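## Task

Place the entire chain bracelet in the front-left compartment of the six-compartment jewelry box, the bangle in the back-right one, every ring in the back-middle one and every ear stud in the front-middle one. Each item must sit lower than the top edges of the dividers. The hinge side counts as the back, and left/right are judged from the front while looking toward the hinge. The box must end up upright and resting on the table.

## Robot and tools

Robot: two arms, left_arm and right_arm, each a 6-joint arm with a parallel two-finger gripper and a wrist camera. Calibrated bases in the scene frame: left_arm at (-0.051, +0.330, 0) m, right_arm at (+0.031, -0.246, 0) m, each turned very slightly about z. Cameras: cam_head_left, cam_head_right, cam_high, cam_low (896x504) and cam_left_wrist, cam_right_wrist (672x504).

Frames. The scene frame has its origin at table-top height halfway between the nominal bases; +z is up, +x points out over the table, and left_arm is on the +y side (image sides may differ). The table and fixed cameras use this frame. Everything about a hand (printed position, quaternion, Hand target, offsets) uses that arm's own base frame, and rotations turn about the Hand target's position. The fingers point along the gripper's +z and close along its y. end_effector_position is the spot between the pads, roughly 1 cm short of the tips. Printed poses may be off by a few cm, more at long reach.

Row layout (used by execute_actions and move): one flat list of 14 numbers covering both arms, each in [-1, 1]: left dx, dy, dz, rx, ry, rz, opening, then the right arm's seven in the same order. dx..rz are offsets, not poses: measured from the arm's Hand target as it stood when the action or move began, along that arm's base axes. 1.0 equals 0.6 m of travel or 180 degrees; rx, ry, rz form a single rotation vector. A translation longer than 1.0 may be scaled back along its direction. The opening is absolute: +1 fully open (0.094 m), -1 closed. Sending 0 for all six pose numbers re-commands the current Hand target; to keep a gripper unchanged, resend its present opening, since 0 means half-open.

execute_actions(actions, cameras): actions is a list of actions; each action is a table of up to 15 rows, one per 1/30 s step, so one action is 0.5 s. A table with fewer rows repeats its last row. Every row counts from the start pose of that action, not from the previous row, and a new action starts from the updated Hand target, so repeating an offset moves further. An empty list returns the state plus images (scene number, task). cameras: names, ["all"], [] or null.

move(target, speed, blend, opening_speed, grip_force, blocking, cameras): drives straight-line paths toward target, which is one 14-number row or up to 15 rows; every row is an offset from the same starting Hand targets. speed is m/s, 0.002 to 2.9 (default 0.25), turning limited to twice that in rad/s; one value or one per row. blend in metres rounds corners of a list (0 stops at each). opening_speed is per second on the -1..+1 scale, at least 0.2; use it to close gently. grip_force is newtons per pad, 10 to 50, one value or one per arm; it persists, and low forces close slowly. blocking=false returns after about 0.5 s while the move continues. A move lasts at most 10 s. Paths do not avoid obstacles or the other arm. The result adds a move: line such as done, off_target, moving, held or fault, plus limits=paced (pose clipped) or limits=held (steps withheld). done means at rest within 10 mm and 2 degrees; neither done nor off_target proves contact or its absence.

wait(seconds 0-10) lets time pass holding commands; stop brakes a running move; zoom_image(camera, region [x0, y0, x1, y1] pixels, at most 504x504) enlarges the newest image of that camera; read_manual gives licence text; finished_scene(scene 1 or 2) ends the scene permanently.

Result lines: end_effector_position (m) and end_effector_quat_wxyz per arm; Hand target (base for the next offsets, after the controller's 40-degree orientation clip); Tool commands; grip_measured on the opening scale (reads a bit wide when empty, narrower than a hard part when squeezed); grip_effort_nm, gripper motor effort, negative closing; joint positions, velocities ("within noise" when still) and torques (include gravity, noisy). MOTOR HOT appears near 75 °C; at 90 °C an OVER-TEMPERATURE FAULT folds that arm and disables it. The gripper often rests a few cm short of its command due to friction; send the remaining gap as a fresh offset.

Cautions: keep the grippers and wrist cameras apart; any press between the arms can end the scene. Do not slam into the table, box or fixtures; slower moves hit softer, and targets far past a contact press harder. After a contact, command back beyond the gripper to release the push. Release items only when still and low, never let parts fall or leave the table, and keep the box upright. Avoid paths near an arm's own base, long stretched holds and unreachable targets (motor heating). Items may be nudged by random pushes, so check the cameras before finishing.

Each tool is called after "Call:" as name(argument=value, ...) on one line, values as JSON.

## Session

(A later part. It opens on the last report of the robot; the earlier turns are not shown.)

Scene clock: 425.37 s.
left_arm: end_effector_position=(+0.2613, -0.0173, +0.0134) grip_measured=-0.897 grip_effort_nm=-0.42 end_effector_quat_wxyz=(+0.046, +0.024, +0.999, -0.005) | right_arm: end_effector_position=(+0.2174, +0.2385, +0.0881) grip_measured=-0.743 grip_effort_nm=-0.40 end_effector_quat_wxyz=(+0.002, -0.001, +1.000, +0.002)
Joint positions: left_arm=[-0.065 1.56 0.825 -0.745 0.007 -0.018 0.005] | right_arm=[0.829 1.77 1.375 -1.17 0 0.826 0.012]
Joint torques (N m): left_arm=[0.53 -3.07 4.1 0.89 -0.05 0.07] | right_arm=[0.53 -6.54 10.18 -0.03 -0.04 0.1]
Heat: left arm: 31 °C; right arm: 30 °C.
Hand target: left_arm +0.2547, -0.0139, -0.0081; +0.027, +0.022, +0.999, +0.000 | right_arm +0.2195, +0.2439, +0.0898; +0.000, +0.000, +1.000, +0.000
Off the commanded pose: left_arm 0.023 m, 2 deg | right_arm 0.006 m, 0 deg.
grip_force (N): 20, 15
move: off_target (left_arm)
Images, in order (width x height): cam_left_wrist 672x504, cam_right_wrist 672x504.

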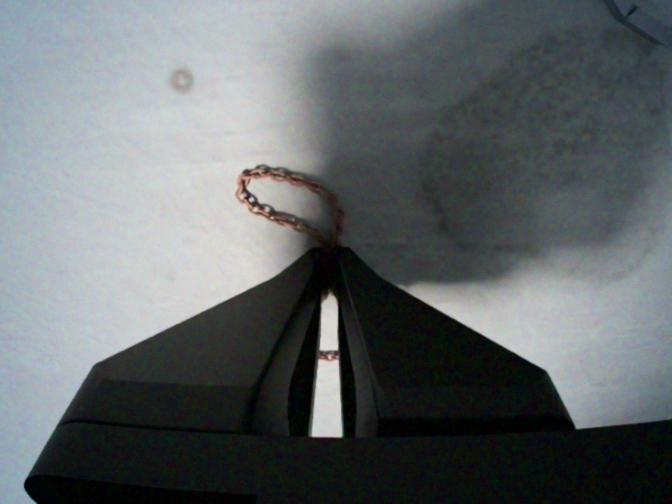

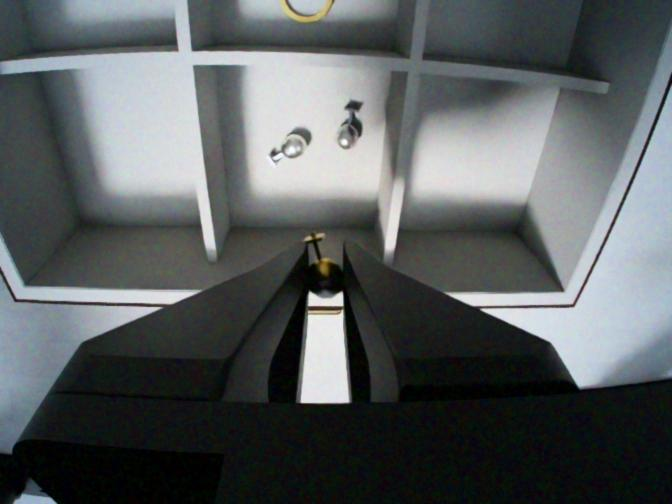

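Call:
move(target=[0, 0, 0.1967, 0, 0, 0, -0.97, -0.0067, -0.0067, -0.0913, 0, 0, 0, -0.97], speed=0.12, cameras=["cam_left_wrist", "cam_right_wrist", "cam_low"])

Scene clock: 448.13 s.
left_arm: end_effector_position=(+0.2519, -0.0166, +0.1003) grip_measured=-0.968 grip_effort_nm=-0.11 end_effector_quat_wxyz=(+0.012, +0.024, +1.000, -0.004) | right_arm: end_effector_position=(+0.2193, +0.2406, +0.0457) grip_measured=-0.743 grip_effort_nm=-0.40 end_effector_quat_wxyz=(+0.008, -0.001, +1.000, +0.009)
Joint positions: left_arm=[-0.065 1.48 1.118 -1.184 0.006 -0.018 0.002] | right_arm=[0.829 1.802 1.242 -0.987 0 0.827 0.012]
Joint torques (N m): left_arm=[0.58 -8.75 10.09 0.16 -0.06 0.06] | right_arm=[0.58 -6.82 5.08 0.35 -0.03 0.11]
Heat: left arm: 31 °C; right arm: 33 °C.
Hand target: left_arm +0.2547, -0.0138, +0.1099; +0.027, +0.022, +0.999, +0.000 | right_arm +0.2155, +0.2399, +0.0351; +0.000, +0.000, +1.000, +0.000
Off the commanded pose: left_arm 0.010 m, 2 deg | right_arm 0.011 m, 1 deg.
grip_force (N): 20, 15
move: off_target (right_arm)
Images, in order (width x height): cam_low 896x504, cam_left_wrist 672x504, cam_right_wrist 672x504.

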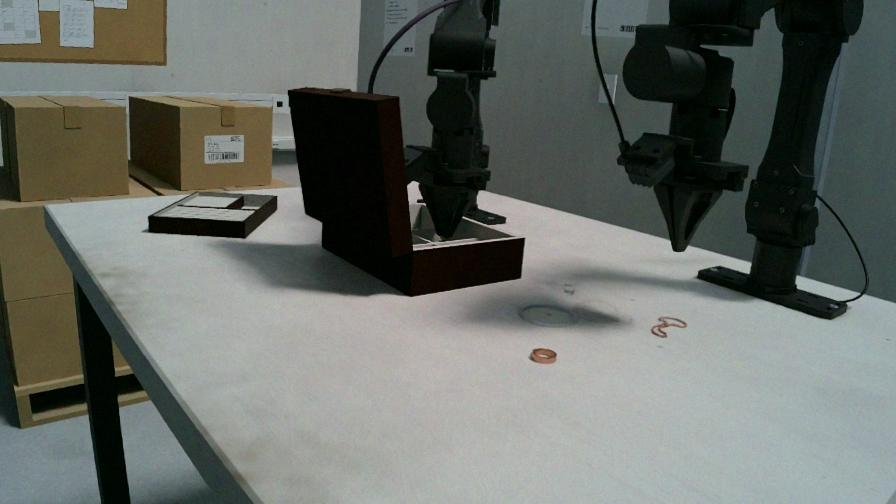

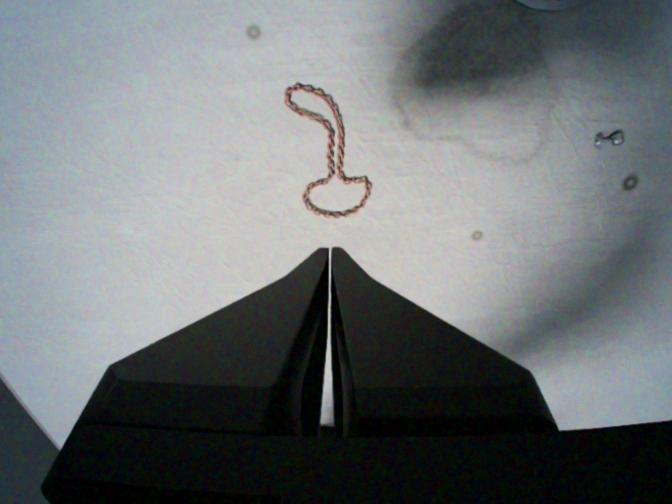

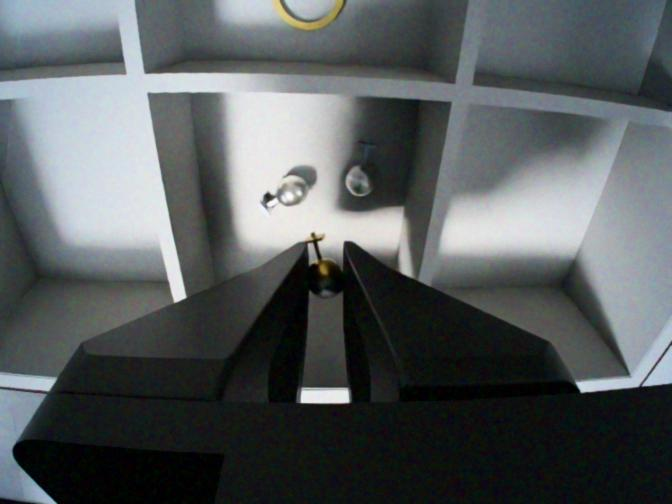

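Call:
move(target=[0.001, -0.0095, -0.1415, 0.0011, 0.025, 0, -0.6, 0, 0, -0.0318, 0, 0, 0, -0.97], speed=0.15, cameras=["cam_left_wrist", "cam_right_wrist"])

Scene clock: 483.33 s.
left_arm: end_effector_position=(+0.2570, -0.0190, +0.0314) grip_measured=-0.602 grip_effort_nm=0.14 end_effector_quat_wxyz=(-0.005, +0.022, +1.000, -0.003) | right_arm: end_effector_position=(+0.2200, +0.2414, +0.0273) grip_measured=-0.743 grip_effort_nm=-0.40 end_effector_quat_wxyz=(+0.009, -0.001, +1.000, +0.009)
Joint positions: left_arm=[-0.073 1.605 0.955 -0.931 0.006 -0.029 0.019] | right_arm=[0.829 1.828 1.197 -0.914 0 0.827 0.012]
Joint torques (N m): left_arm=[-0.61 -6.12 6.89 0.21 -0.04 -0.05] | right_arm=[0.59 -6.8 4.83 0.34 -0.03 0.1]
Heat: left arm: 34 °C; right arm: 31 °C.
Hand target: left_arm +0.2553, -0.0194, +0.0249; -0.013, +0.022, +1.000, +0.000 | right_arm +0.2155, +0.2400, +0.0161; +0.000, +0.000, +1.000, +0.000
Off the commanded pose: left_arm 0.007 m, 1 deg | right_arm 0.012 m, 1 deg.
grip_force (N): 20, 15
move: off_target (right_arm)
Images, in order (width x height): cam_left_wrist 672x504, cam_right_wrist 672x504.

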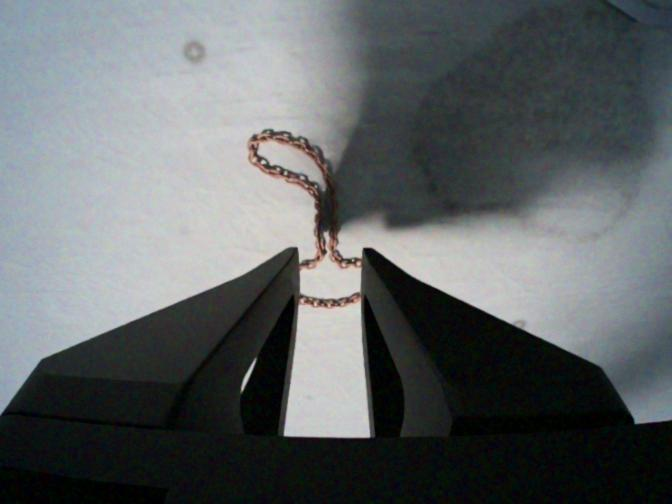

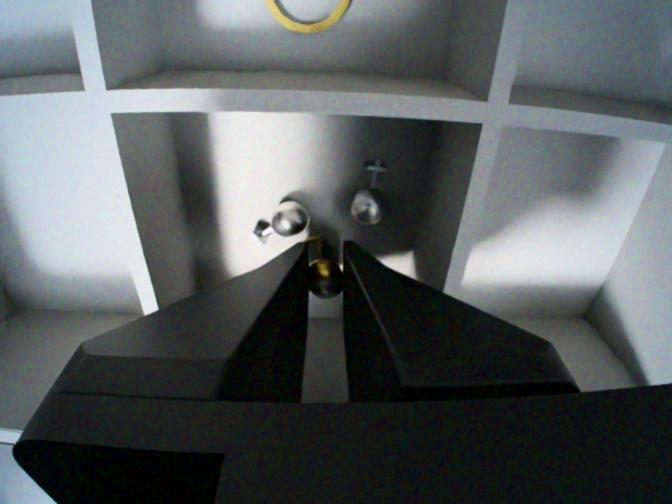

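Call:
move(target=[0.0075, 0.0033, -0.0548, 0, 0, 0, -0.6, 0, 0, 0, 0, 0, 0, -0.58], speed=0.05, opening_speed=0.4, cameras=["cam_left_wrist", "cam_right_wrist"])

Scene clock: 500.87 s.
left_arm: end_effector_position=(+0.2582, -0.0191, +0.0130) grip_measured=-0.602 grip_effort_nm=0.14 end_effector_quat_wxyz=(-0.009, +0.022, +1.000, -0.003) | right_arm: end_effector_position=(+0.2201, +0.2415, +0.0273) grip_measured=-0.582 grip_effort_nm=0.09 end_effector_quat_wxyz=(+0.009, -0.001, +1.000, +0.010)
Joint positions: left_arm=[-0.073 1.649 0.921 -0.86 0.006 -0.029 0.019] | right_arm=[0.829 1.828 1.197 -0.914 0 0.827 0.02]
Joint torques (N m): left_arm=[0.14 -3.67 4.23 0.91 -0.05 0.04] | right_arm=[0.61 -6.84 4.85 0.34 -0.03 0.1]
Heat: left arm: 32 °C; right arm: 30 °C.
Hand target: left_arm +0.2598, -0.0175, -0.0079; -0.013, +0.022, +1.000, +0.000 | right_arm +0.2156, +0.2400, +0.0161; +0.000, +0.000, +1.000, +0.000
Off the commanded pose: left_arm 0.021 m, 1 deg | right_arm 0.012 m, 1 deg.
grip_force (N): 20, 15
move: off_target (left_arm, right_arm)
Images, in order (width x height): cam_left_wrist 672x504, cam_right_wrist 672x504.

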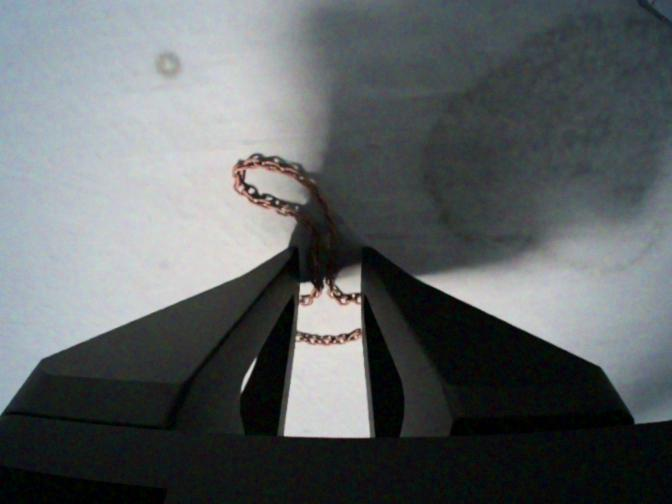

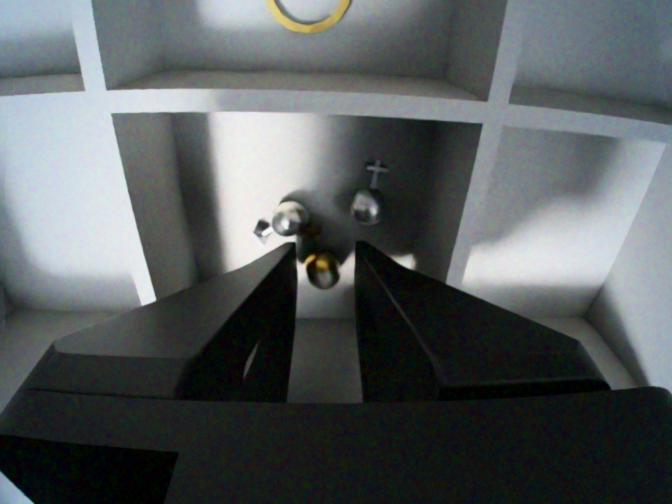

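Call:
move(target=[0, 0, 0, 0, 0, 0, -0.97, 0.004, 0, 0.16, 0, 0, 0, -0.58], speed=0.06, grip_force=[35, 15], cameras=["cam_left_wrist", "cam_right_wrist"])

Scene clock: 510.20 s.
left_arm: end_effector_position=(+0.2613, -0.0195, +0.0130) grip_measured=-0.930 grip_effort_nm=-0.74 end_effector_quat_wxyz=(-0.002, +0.022, +1.000, -0.004) | right_arm: end_effector_position=(+0.2143, +0.2353, +0.0922) grip_measured=-0.582 grip_effort_nm=0.08 end_effector_quat_wxyz=(-0.018, +0.000, +1.000, -0.019)
Joint positions: left_arm=[-0.073 1.649 0.921 -0.847 0.007 -0.029 0.003] | right_arm=[0.829 1.806 1.435 -1.252 0 0.828 0.02]
Joint torques (N m): left_arm=[0.25 -3.78 4.3 0.84 -0.05 0.06] | right_arm=[0.12 -12.31 9.85 -0.13 -0.03 0.05]
Heat: left arm: 32 °C; right arm: 30 °C.
Hand target: left_arm +0.2598, -0.0175, -0.0079; -0.013, +0.022, +1.000, +0.000 | right_arm +0.2179, +0.2400, +0.1119; +0.000, +0.000, +1.000, +0.000
Off the commanded pose: left_arm 0.021 m, 1 deg | right_arm 0.021 m, 3 deg.
grip_force (N): 35, 15
move: off_target (left_arm, right_arm)
Images, in order (width x height): cam_left_wrist 672x504, cam_right_wrist 672x504.

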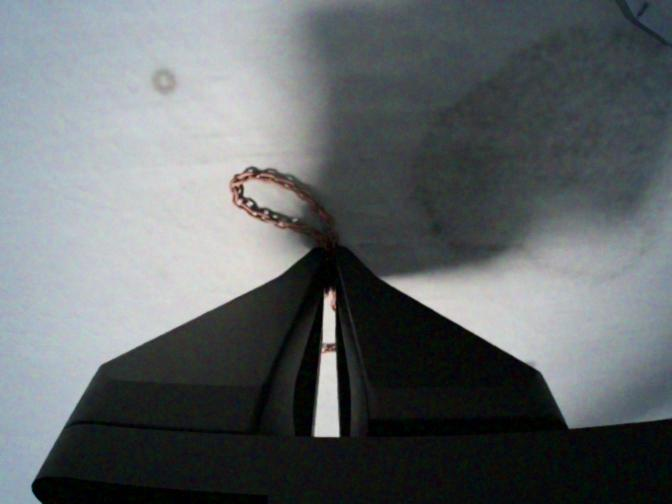

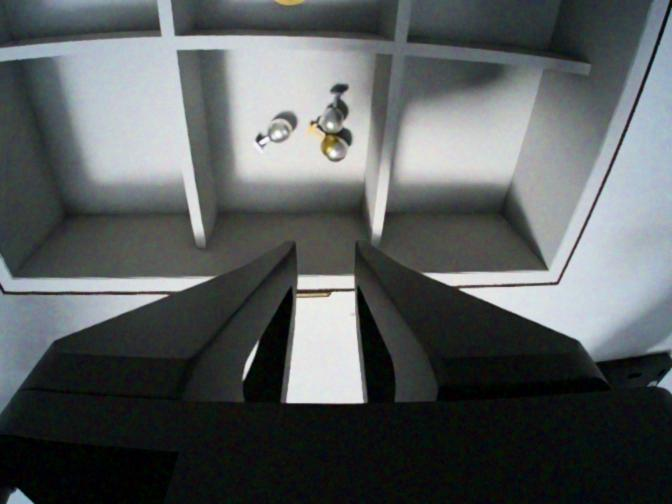

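Call:
move(target=[0, 0, 0.1, 0, 0, 0, -0.97, 0, 0, 0.04, 0, 0, 0, -0.58], speed=0.06, cameras=["cam_left_wrist", "cam_low"])

Scene clock: 517.40 s.
left_arm: end_effector_position=(+0.2542, -0.0191, +0.0420) grip_measured=-0.970 grip_effort_nm=0.00 end_effector_quat_wxyz=(-0.029, +0.022, +0.999, -0.003) | right_arm: end_effector_position=(+0.2151, +0.2362, +0.1153) grip_measured=-0.582 grip_effort_nm=0.08 end_effector_quat_wxyz=(-0.019, +0.000, +1.000, -0.020)
Joint positions: left_arm=[-0.073 1.625 1.019 -1.023 0.008 -0.029 0.001] | right_arm=[0.829 1.806 1.527 -1.347 0 0.828 0.02]
Joint torques (N m): left_arm=[0.23 -10 9.5 -0.09 -0.08 0.02] | right_arm=[0.17 -12.49 9.99 -0.13 -0.03 0.04]
Heat: left arm: 32 °C; right arm: 31 °C.
Hand target: left_arm +0.2599, -0.0175, +0.0522; -0.013, +0.022, +1.000, +0.000 | right_arm +0.2179, +0.2400, +0.1359; +0.000, +0.000, +1.000, +0.000
Off the commanded pose: left_arm 0.012 m, 2 deg | right_arm 0.021 m, 3 deg.
grip_force (N): 35, 15
move: off_target (left_arm, right_arm)
Images, in order (width x height): cam_low 896x504, cam_left_wrist 672x504.

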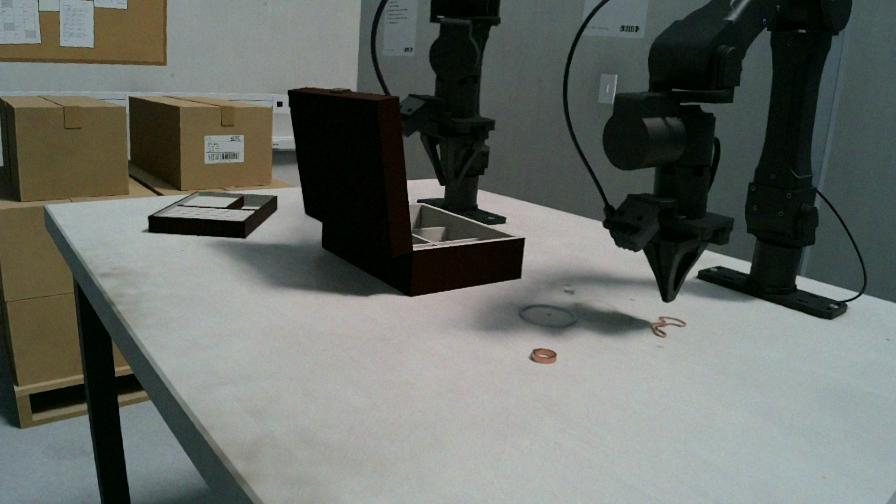

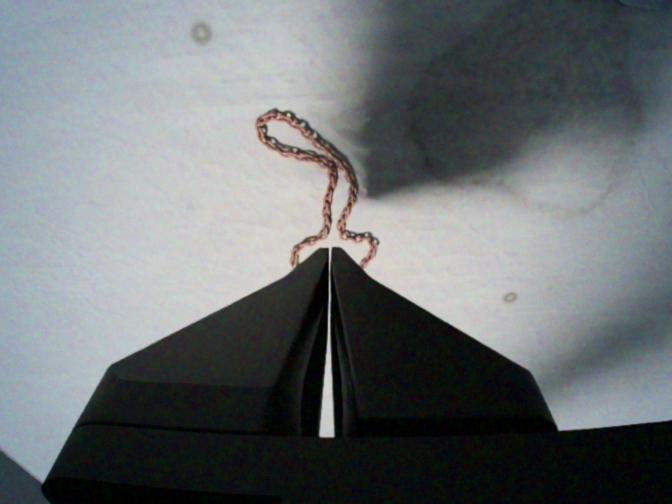

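Call:
move(target=[-0.0333, 0, 0.0917, 0, 0, 0, -0.3, -0.0882, 0.2667, -0.01, 0.0395, -0.0587, 0.3763, -0.3], speed=0.3, cameras=["cam_left_wrist", "cam_right_wrist"])

Scene clock: 584.20 s.
left_arm: end_effector_position=(+0.2356, -0.0178, +0.0963) grip_measured=-0.302 grip_effort_nm=0.14 end_effector_quat_wxyz=(-0.031, +0.022, +0.999, -0.002) | right_arm: end_effector_position=(+0.1628, +0.3876, +0.1299) grip_measured=-0.302 grip_effort_nm=0.09 end_effector_quat_wxyz=(+0.080, -0.552, +0.829, +0.051)
Joint positions: left_arm=[-0.073 1.504 1.122 -1.251 0.008 -0.029 0.033] | right_arm=[1.172 1.965 1.779 -1.195 0.003 -0.003 0.033]
Joint torques (N m): left_arm=[-0.29 -9.16 10.28 -0.07 -0.08 -0.01] | right_arm=[0.38 -8.36 10.77 0.59 -0.09 -0.04]
Heat: left arm: 32 °C; right arm: 35 °C.
Hand target: left_arm +0.2398, -0.0175, +0.1071; -0.013, +0.022, +1.000, +0.000 | right_arm +0.1649, +0.4000, +0.1300; +0.087, -0.556, +0.824, +0.059
Off the commanded pose: left_arm 0.012 m, 2 deg | right_arm 0.013 m, 1 deg.
grip_force (N): 35, 15
move: off_target (left_arm, right_arm)
Images, in order (width x height): cam_left_wrist 672x504, cam_right_wrist 672x504.

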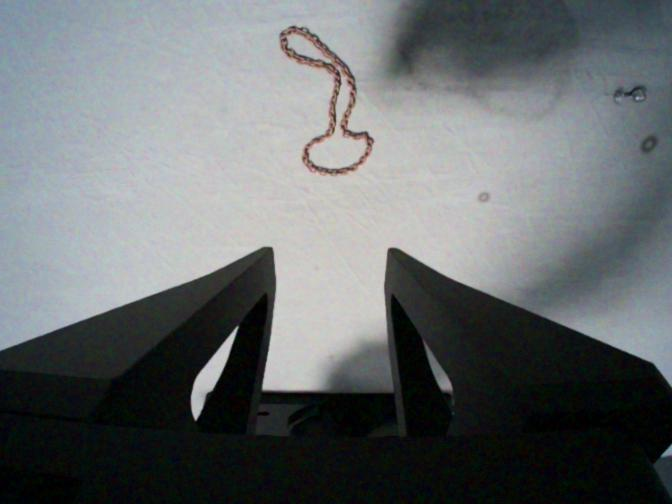

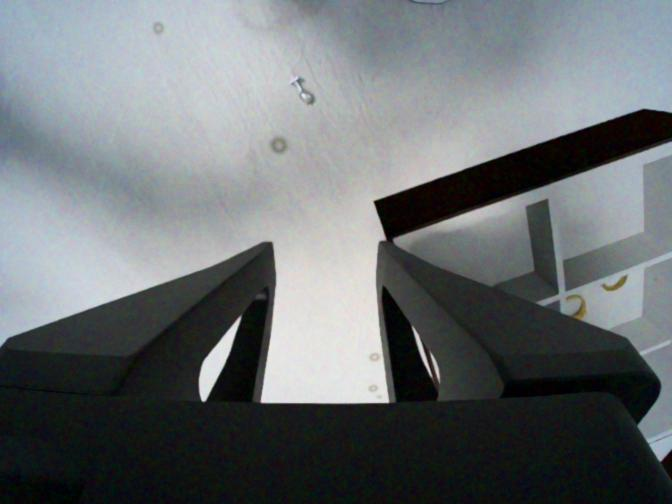

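Call:
zoom_image(camera="cam_left_wrist", region=[250, 10, 430, 190])

Scaled by 2.800 from the camera's 672x504 image, which has a finer 960x720 frame.

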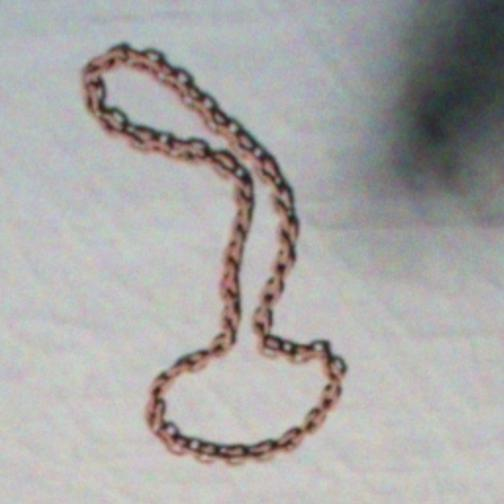

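Call:
zoom_image(camera="cam_left_wrist", region=[220, 200, 440, 365])

Call:
zoom_image(camera="cam_right_wrist", region=[240, 50, 360, 170])

Scaled by 2.291 from the camera's 672x504 image, which has a finer 960x720 frame.

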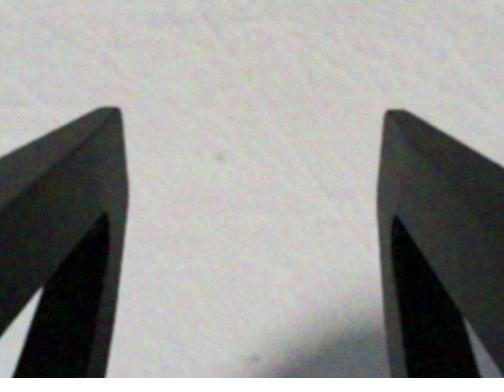

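Scaled by 4.200 from the camera's 672x504 image, which has a finer 960x720 frame.

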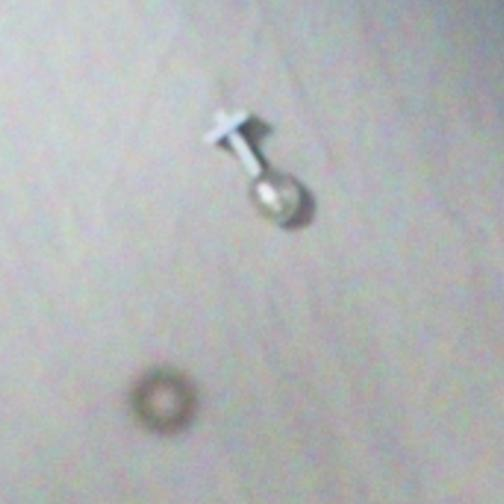

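Call:
move(target=[0.0337, 0.0033, -0.0952, 0.0142, -0.0004, 0.5415, 0.8, 0, -0.1, 0, 0, 0, 0, -0.3], speed=0.3, cameras=["cam_left_wrist", "cam_low"])

Scene clock: 725.40 s.
left_arm: end_effector_position=(+0.2648, -0.0192, +0.0591) grip_measured=+0.798 grip_effort_nm=0.14 end_effector_quat_wxyz=(+0.001, +0.732, -0.681, +0.005) | right_arm: end_effector_position=(+0.1635, +0.3418, +0.1196) grip_measured=-0.302 grip_effort_nm=0.08 end_effector_quat_wxyz=(+0.070, -0.558, +0.826, +0.046)
Joint positions: left_arm=[-0.071 1.581 1.048 -1.031 0.008 -1.714 0.084] | right_arm=[1.117 1.819 1.548 -1.131 -0.01 -0.07 0.033]
Joint torques (N m): left_arm=[0.77 -5.72 6.76 0.21 -0.06 -0.09] | right_arm=[-0.69 -13.39 5.42 0.61 -0.11 -0.04]
Heat: left arm: 36 °C; right arm: 37 °C.
Hand target: left_arm +0.2601, -0.0155, +0.0501; +0.009, +0.737, -0.675, -0.010 | right_arm +0.1650, +0.3400, +0.1300; +0.087, -0.556, +0.824, +0.059
Off the commanded pose: left_arm 0.011 m, 2 deg | right_arm 0.011 m, 2 deg.
grip_force (N): 35, 15
move: off_target (left_arm, right_arm)
Images, in order (width x height): cam_low 896x504, cam_left_wrist 672x504.

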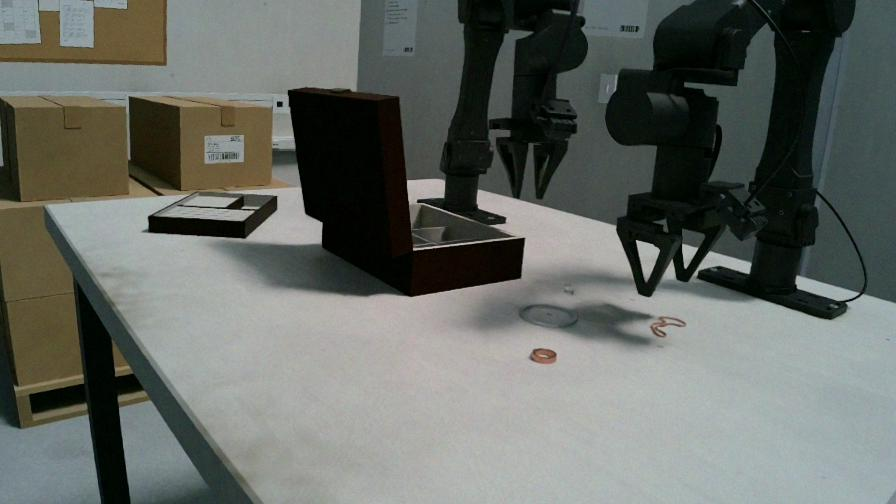

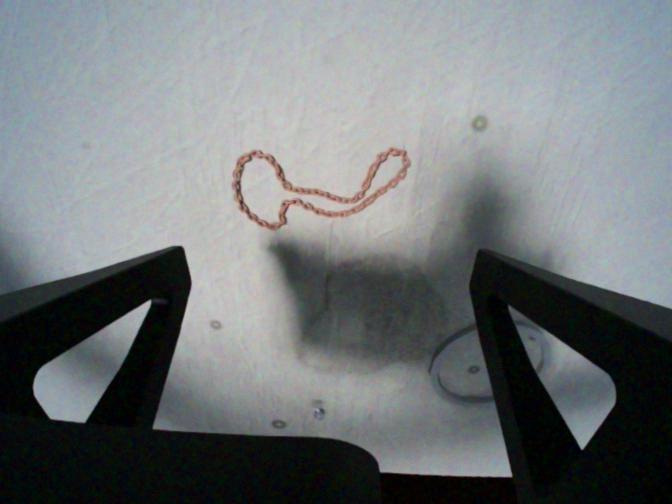

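Call:
move(target=[0.0025, 0.003, -0.0968, 0.0002, 0.0056, 0, 0.8, 0, 0, 0, 0, 0, 0, -0.3], speed=0.07, cameras=["cam_left_wrist", "cam_low"])

Scene clock: 743.23 s.
left_arm: end_effector_position=(+0.2696, -0.0179, +0.0139) grip_measured=+0.798 grip_effort_nm=0.14 end_effector_quat_wxyz=(+0.001, +0.734, -0.679, +0.005) | right_arm: end_effector_position=(+0.1635, +0.3418, +0.1196) grip_measured=-0.302 grip_effort_nm=0.08 end_effector_quat_wxyz=(+0.070, -0.558, +0.826, +0.046)
Joint positions: left_arm=[-0.065 1.667 0.945 -0.843 0.008 -1.714 0.084] | right_arm=[1.117 1.819 1.548 -1.131 -0.01 -0.07 0.033]
Joint torques (N m): left_arm=[0.8 -3.59 4.33 0.57 -0.07 0.03] | right_arm=[-0.68 -13.41 5.37 0.6 -0.11 -0.04]
Heat: left arm: 34 °C; right arm: 34 °C.
Hand target: left_arm +0.2615, -0.0138, -0.0080; +0.014, +0.737, -0.676, -0.017 | right_arm +0.1650, +0.3400, +0.1300; +0.087, -0.556, +0.824, +0.059
Off the commanded pose: left_arm 0.024 m, 3 deg | right_arm 0.011 m, 2 deg.
grip_force (N): 35, 15
move: off_target (left_arm, right_arm)
Images, in order (width x height): cam_low 896x504, cam_left_wrist 672x504.

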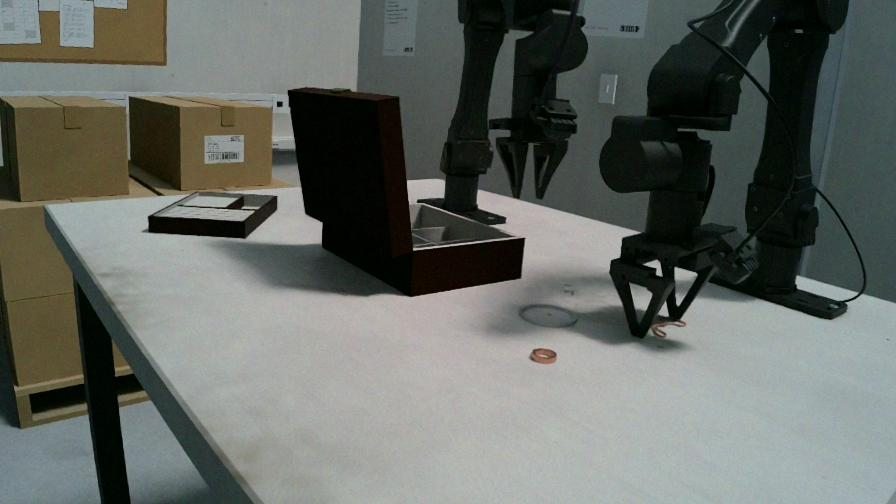

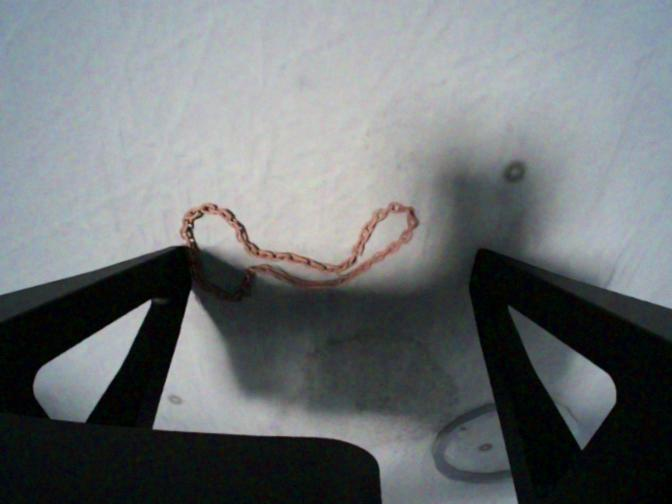

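Call:
move(target=[[-0.01, 0, 0.0667, 0, 0, 0, 0.8, 0, 0, 0, 0, 0, 0, -0.3], [-0.01, 0, 0, 0, 0, 0, 0.8, 0, 0, 0, 0, 0, 0, -0.3]], speed=0.07, cameras=["cam_left_wrist"])

Scene clock: 756.93 s.
left_arm: end_effector_position=(+0.2574, -0.0172, +0.0148) grip_measured=+0.798 grip_effort_nm=0.14 end_effector_quat_wxyz=(+0.014, +0.734, -0.679, -0.010) | right_arm: end_effector_position=(+0.1635, +0.3418, +0.1196) grip_measured=-0.302 grip_effort_nm=0.08 end_effector_quat_wxyz=(+0.070, -0.558, +0.826, +0.046)
Joint positions: left_arm=[-0.065 1.656 0.936 -0.883 0.008 -1.714 0.084] | right_arm=[1.117 1.819 1.548 -1.131 -0.01 -0.07 0.033]
Joint torques (N m): left_arm=[0.76 -4.37 3.07 0.92 -0.04 0.02] | right_arm=[-0.68 -13.39 5.37 0.62 -0.1 -0.04]
Heat: left arm: 33 °C; right arm: 35 °C.
Hand target: left_arm +0.2555, -0.0138, -0.0080; +0.014, +0.737, -0.676, -0.017 | right_arm +0.1650, +0.3400, +0.1300; +0.087, -0.556, +0.824, +0.059
Off the commanded pose: left_arm 0.023 m, 1 deg | right_arm 0.011 m, 2 deg.
grip_force (N): 35, 15
move: off_target (left_arm, right_arm)
Images, in order (width x height): cam_left_wrist 672x504.

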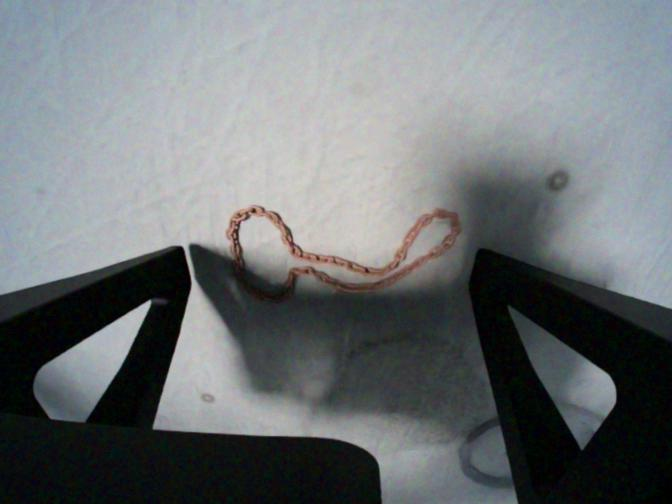

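Call:
move(target=[[0.005, 0, 0.06, -0.0005, -0.012, 0, 0.8, 0, 0, 0, 0, 0, 0, -0.3], [0.005, 0, 0, -0.0005, -0.012, 0, 0.8, 0, 0, 0, 0, 0, 0, -0.3]], speed=0.07, cameras=["cam_left_wrist"])

Scene clock: 771.80 s.
left_arm: end_effector_position=(+0.2622, -0.0175, +0.0131) grip_measured=+0.798 grip_effort_nm=0.14 end_effector_quat_wxyz=(+0.000, +0.734, -0.679, +0.006) | right_arm: end_effector_position=(+0.1635, +0.3418, +0.1196) grip_measured=-0.302 grip_effort_nm=0.09 end_effector_quat_wxyz=(+0.070, -0.558, +0.826, +0.046)
Joint positions: left_arm=[-0.065 1.638 0.91 -0.833 0.008 -1.714 0.084] | right_arm=[1.117 1.819 1.548 -1.131 -0.01 -0.07 0.033]
Joint torques (N m): left_arm=[0.8 -4.46 3.23 0.92 -0.05 0] | right_arm=[-0.69 -13.41 5.41 0.6 -0.11 -0.03]
Heat: left arm: 32 °C; right arm: 36 °C.
Hand target: left_arm +0.2586, -0.0138, -0.0080; +0.002, +0.737, -0.676, -0.003 | right_arm +0.1650, +0.3400, +0.1300; +0.087, -0.556, +0.824, +0.059
Off the commanded pose: left_arm 0.022 m, 1 deg | right_arm 0.011 m, 2 deg.
grip_force (N): 35, 15
move: off_target (left_arm, right_arm)
Images, in order (width x height): cam_left_wrist 672x504.

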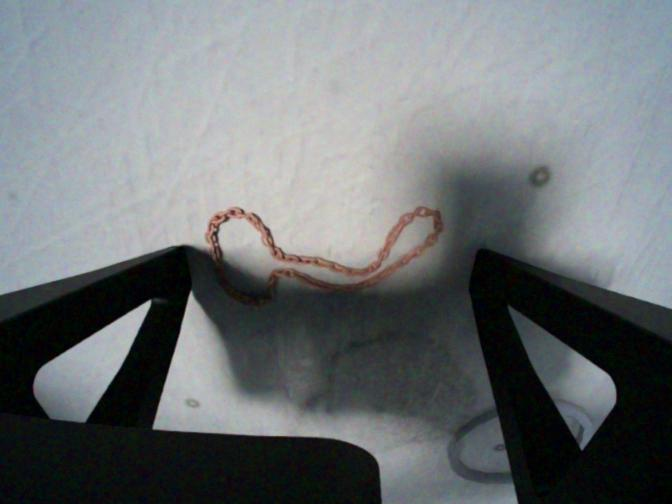

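Call:
move(target=[0, 0, 0, 0, 0, 0, -0.97, 0, 0, 0, 0, 0, 0, -0.3], speed=0.05, grip_force=[25, 15], cameras=["cam_left_wrist"])

Scene clock: 788.17 s.
left_arm: end_effector_position=(+0.2655, -0.0178, +0.0128) grip_measured=-0.583 grip_effort_nm=-0.15 end_effector_quat_wxyz=(-0.004, +0.734, -0.679, +0.012) | right_arm: end_effector_position=(+0.1635, +0.3418, +0.1196) grip_measured=-0.302 grip_effort_nm=0.08 end_effector_quat_wxyz=(+0.070, -0.558, +0.826, +0.046)
Joint positions: left_arm=[-0.065 1.638 0.908 -0.817 0.009 -1.714 0.02] | right_arm=[1.117 1.819 1.548 -1.131 -0.01 -0.07 0.033]
Joint velocities: left_arm=[-0.012 -0.017 -0.002 -0.007 -0.081 0.007 -0.013] | right_arm=[within noise]
Joint torques (N m): left_arm=[0.66 -4.51 3.22 0.8 -0.08 0.01] | right_arm=[-0.69 -13.41 5.39 0.6 -0.1 -0.04]
Heat: left arm: 32 °C; right arm: 37 °C.
Hand target: left_arm +0.2586, -0.0138, -0.0080; +0.002, +0.737, -0.676, -0.002 | right_arm +0.1650, +0.3400, +0.1300; +0.087, -0.556, +0.824, +0.059
Off the commanded pose: left_arm 0.022 m, 2 deg | right_arm 0.011 m, 2 deg.
grip_force (N): 25, 15
move: moving (left_arm; no rest 5 s after the path's end), off_target (right_arm)
Images, in order (width x height): cam_left_wrist 672x504.

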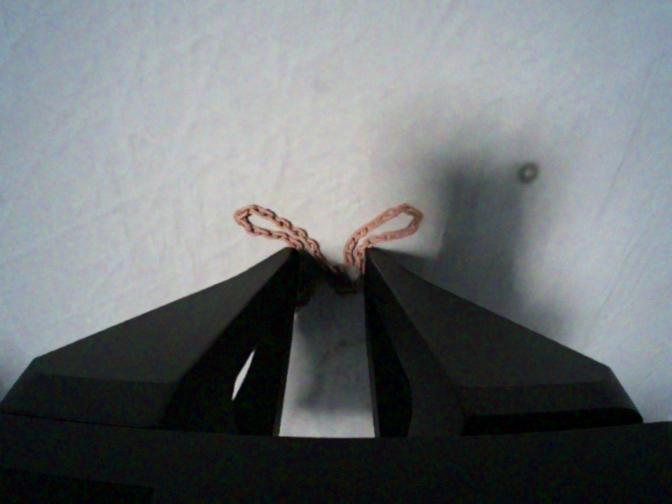

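Call:
wait(seconds=1.5, cameras=["cam_left_wrist", "cam_low"])

Scene clock: 794.07 s.
left_arm: end_effector_position=(+0.2659, -0.0178, +0.0128) grip_measured=-0.909 grip_effort_nm=-0.55 end_effector_quat_wxyz=(-0.005, +0.734, -0.679, +0.013) | right_arm: end_effector_position=(+0.1635, +0.3418, +0.1196) grip_measured=-0.302 grip_effort_nm=0.08 end_effector_quat_wxyz=(+0.070, -0.558, +0.826, +0.046)
Joint positions: left_arm=[-0.065 1.638 0.908 -0.815 0.009 -1.714 0.004] | right_arm=[1.117 1.819 1.548 -1.131 -0.01 -0.07 0.033]
Joint torques (N m): left_arm=[0.73 -4.53 3.44 0.81 -0.04 0.03] | right_arm=[-0.68 -13.39 5.39 0.61 -0.11 -0.04]
Heat: left arm: 32 °C; right arm: 37 °C.
Hand target: left_arm +0.2586, -0.0138, -0.0080; +0.002, +0.737, -0.676, -0.002 | right_arm +0.1650, +0.3400, +0.1300; +0.087, -0.556, +0.824, +0.059
Tool commands: left_gripper/opening=-0.97 right_gripper/opening=-0.3
Off the commanded pose: left_arm 0.022 m, 2 deg | right_arm 0.011 m, 2 deg.
grip_force (N): 25, 15
wait: 1.50 s; at rest from the start
Images, in order (width x height): cam_low 896x504, cam_left_wrist 672x504.

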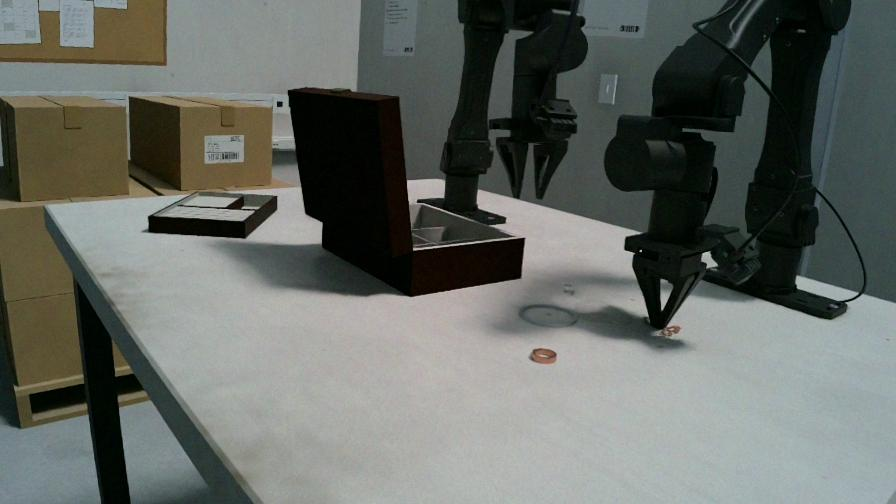

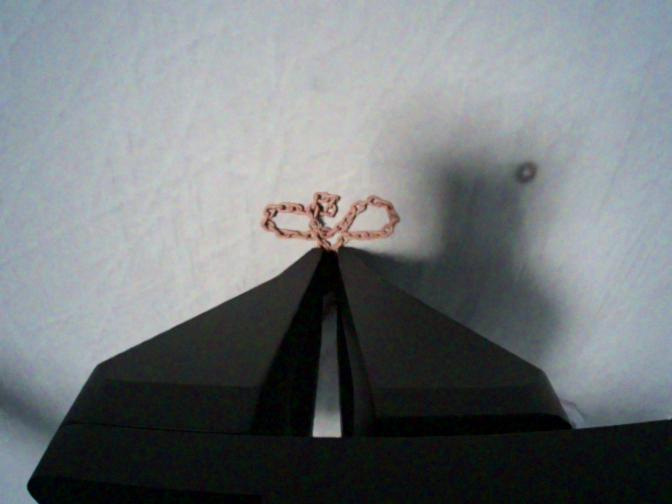

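Call:
move(target=[0, 0, 0.085, 0, 0, 0, -0.97, 0, 0, 0, 0, 0, 0, -0.3], speed=0.04, cameras=["cam_left_wrist", "cam_low"])

Scene clock: 802.17 s.
left_arm: end_effector_position=(+0.2545, -0.0170, +0.0329) grip_measured=-0.968 grip_effort_nm=-0.11 end_effector_quat_wxyz=(+0.013, +0.734, -0.679, -0.010) | right_arm: end_effector_position=(+0.1635, +0.3418, +0.1196) grip_measured=-0.302 grip_effort_nm=0.09 end_effector_quat_wxyz=(+0.070, -0.558, +0.826, +0.046)
Joint positions: left_arm=[-0.065 1.613 0.97 -0.959 0.009 -1.714 0.002] | right_arm=[1.117 1.819 1.548 -1.131 -0.01 -0.07 0.033]
Joint torques (N m): left_arm=[0.75 -9.72 9.51 -0.06 -0.06 0] | right_arm=[-0.69 -13.41 5.39 0.62 -0.11 -0.04]
Heat: left arm: 32 °C; right arm: 37 °C.
Hand target: left_arm +0.2586, -0.0138, +0.0430; +0.002, +0.737, -0.676, -0.003 | right_arm +0.1650, +0.3400, +0.1300; +0.087, -0.556, +0.824, +0.059
Off the commanded pose: left_arm 0.011 m, 2 deg | right_arm 0.011 m, 2 deg.
grip_force (N): 25, 15
move: off_target (left_arm, right_arm)
Images, in order (width x height): cam_low 896x504, cam_left_wrist 672x504.

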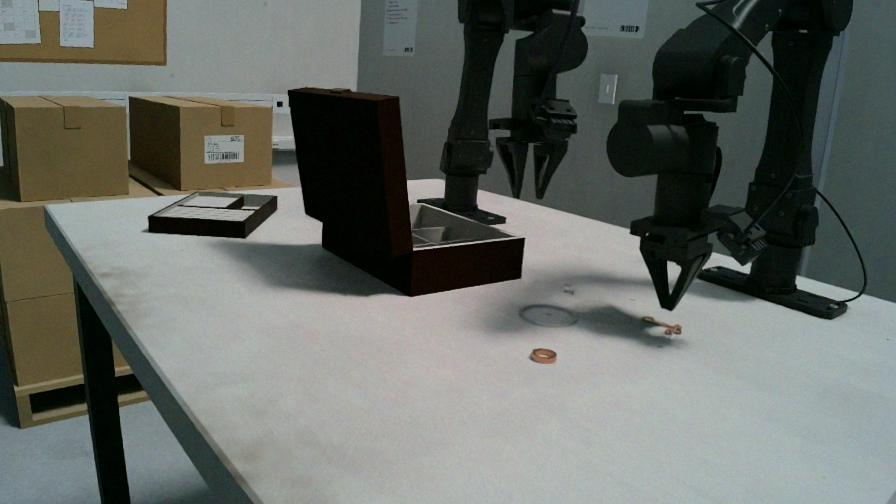

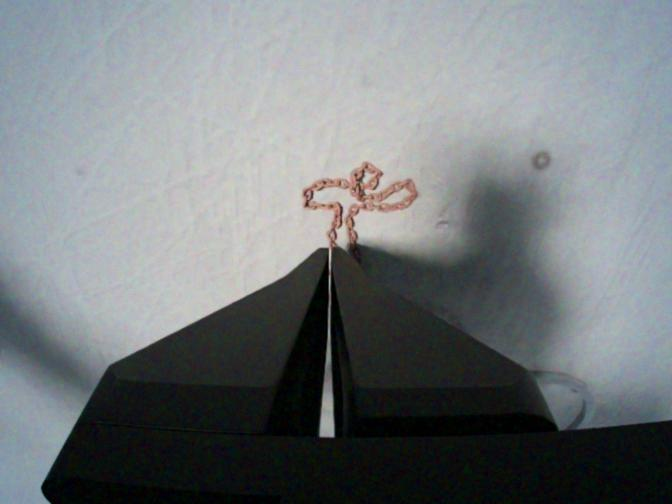

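Call:
zoom_image(camera="cam_low", region=[620, 225, 720, 345])

Call:
zoom_image(camera="cam_left_wrist", region=[270, 140, 450, 290])

Scaled by 4.200 from the camera's 896x504 image, which has a finer 1280x720 frame.

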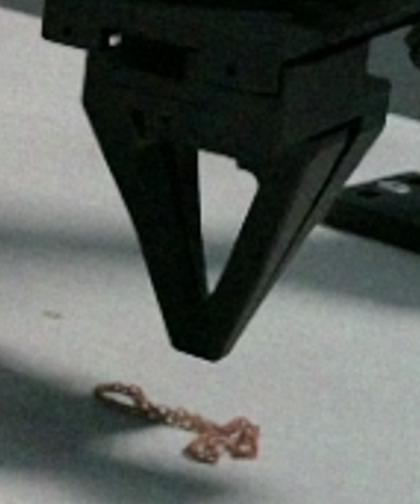

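Scaled by 2.800 from the camera's 672x504 image, which has a finer 960x720 frame.

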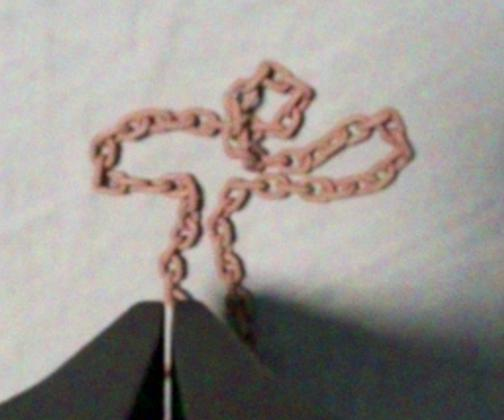

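Call:
move(target=[0, -0.0333, 0.1, 0, 0, 0, -0.97, 0, 0, 0, 0, 0, 0, -0.3], speed=0.2, cameras=["cam_left_wrist", "cam_low"])

Scene clock: 876.37 s.
left_arm: end_effector_position=(+0.2586, -0.0340, +0.0949) grip_measured=-0.968 grip_effort_nm=-0.11 end_effector_quat_wxyz=(+0.010, +0.736, -0.677, -0.006) | right_arm: end_effector_position=(+0.1635, +0.3418, +0.1196) grip_measured=-0.302 grip_effort_nm=0.08 end_effector_quat_wxyz=(+0.070, -0.558, +0.826, +0.046)
Joint positions: left_arm=[-0.129 1.559 1.17 -1.204 0.009 -1.783 0.002] | right_arm=[1.117 1.819 1.548 -1.131 -0.01 -0.07 0.033]
Joint torques (N m): left_arm=[-0.36 -9.13 9.62 -0.07 -0.08 -0.08] | right_arm=[-0.69 -13.42 5.39 0.6 -0.11 -0.04]
Heat: left arm: 34 °C; right arm: 38 °C.
Hand target: left_arm +0.2586, -0.0337, +0.1030; +0.002, +0.737, -0.676, -0.002 | right_arm +0.1650, +0.3400, +0.1300; +0.087, -0.556, +0.824, +0.059
Off the commanded pose: left_arm 0.008 m, 1 deg | right_arm 0.011 m, 2 deg.
grip_force (N): 25, 15
move: off_target (right_arm)
Images, in order (width x height): cam_low 896x504, cam_left_wrist 672x504.

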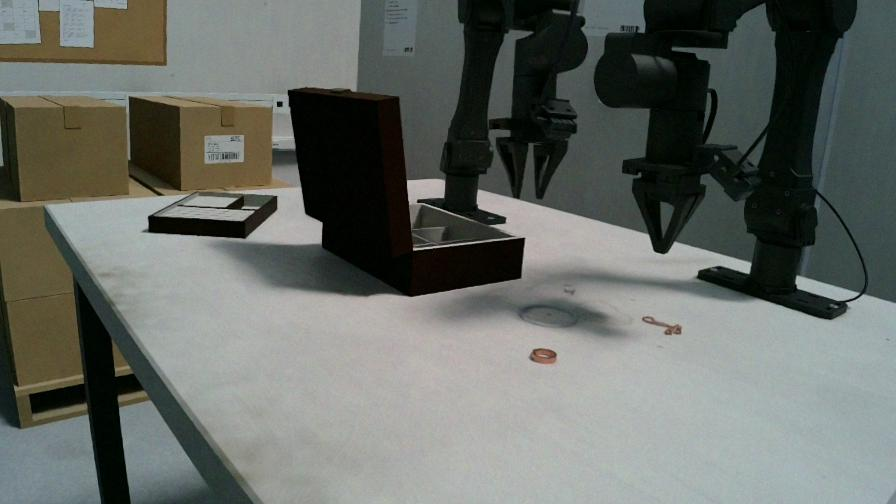

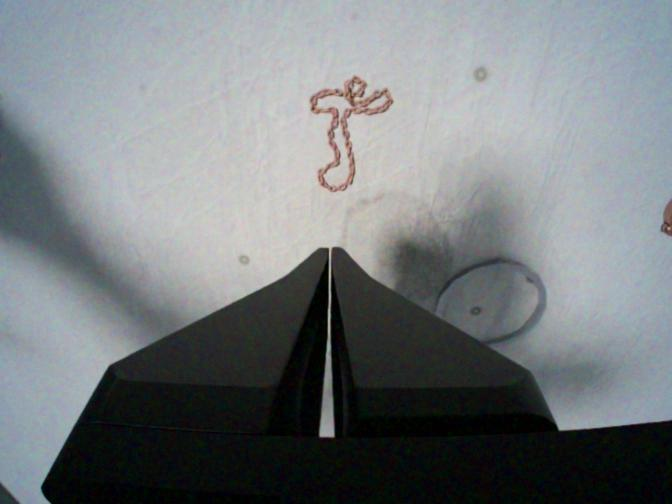

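Call:
zoom_image(camera="cam_left_wrist", region=[290, 65, 420, 200])

Scaled by 3.733 from the camera's 672x504 image, which has a finer 960x720 frame.

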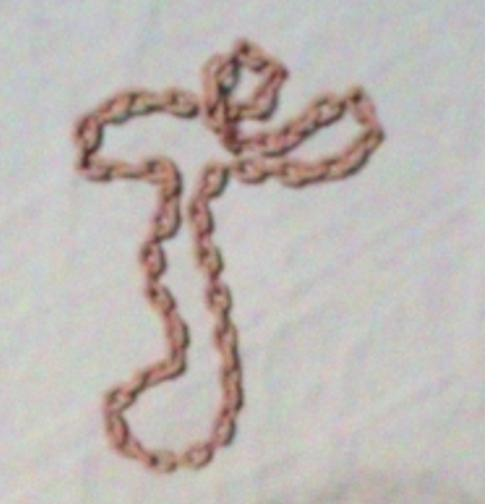

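Call:
move(target=[-0.002, 0.0273, -0.1217, 0, 0, 0.033, -0.5, 0, 0, 0, 0, 0, 0, -0.3], speed=0.2, cameras=["cam_left_wrist"])

Scene clock: 960.47 s.
left_arm: end_effector_position=(+0.2614, -0.0202, +0.0372) grip_measured=-0.502 grip_effort_nm=0.14 end_effector_quat_wxyz=(-0.002, +0.768, -0.641, +0.011) | right_arm: end_effector_position=(+0.1635, +0.3418, +0.1196) grip_measured=-0.302 grip_effort_nm=0.08 end_effector_quat_wxyz=(+0.070, -0.558, +0.826, +0.046)
Joint positions: left_arm=[-0.075 1.585 0.959 -0.925 0.009 -1.825 0.023] | right_arm=[1.117 1.819 1.548 -1.131 -0.01 -0.07 0.033]
Joint torques (N m): left_arm=[0.47 -5.79 6.89 0.25 -0.05 -0.03] | right_arm=[-0.66 -13.42 5.39 0.61 -0.1 -0.03]
Heat: left arm: 33 °C; right arm: 40 °C.
Hand target: left_arm +0.2574, -0.0173, +0.0299; +0.002, +0.771, -0.636, -0.002 | right_arm +0.1650, +0.3400, +0.1300; +0.087, -0.556, +0.824, +0.059
Off the commanded pose: left_arm 0.009 m, 2 deg | right_arm 0.011 m, 2 deg.
grip_force (N): 25, 15
move: off_target (right_arm)
Images, in order (width x height): cam_left_wrist 672x504.

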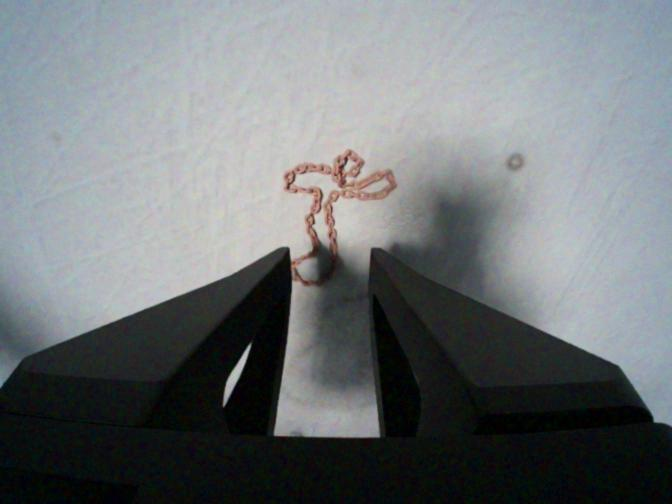

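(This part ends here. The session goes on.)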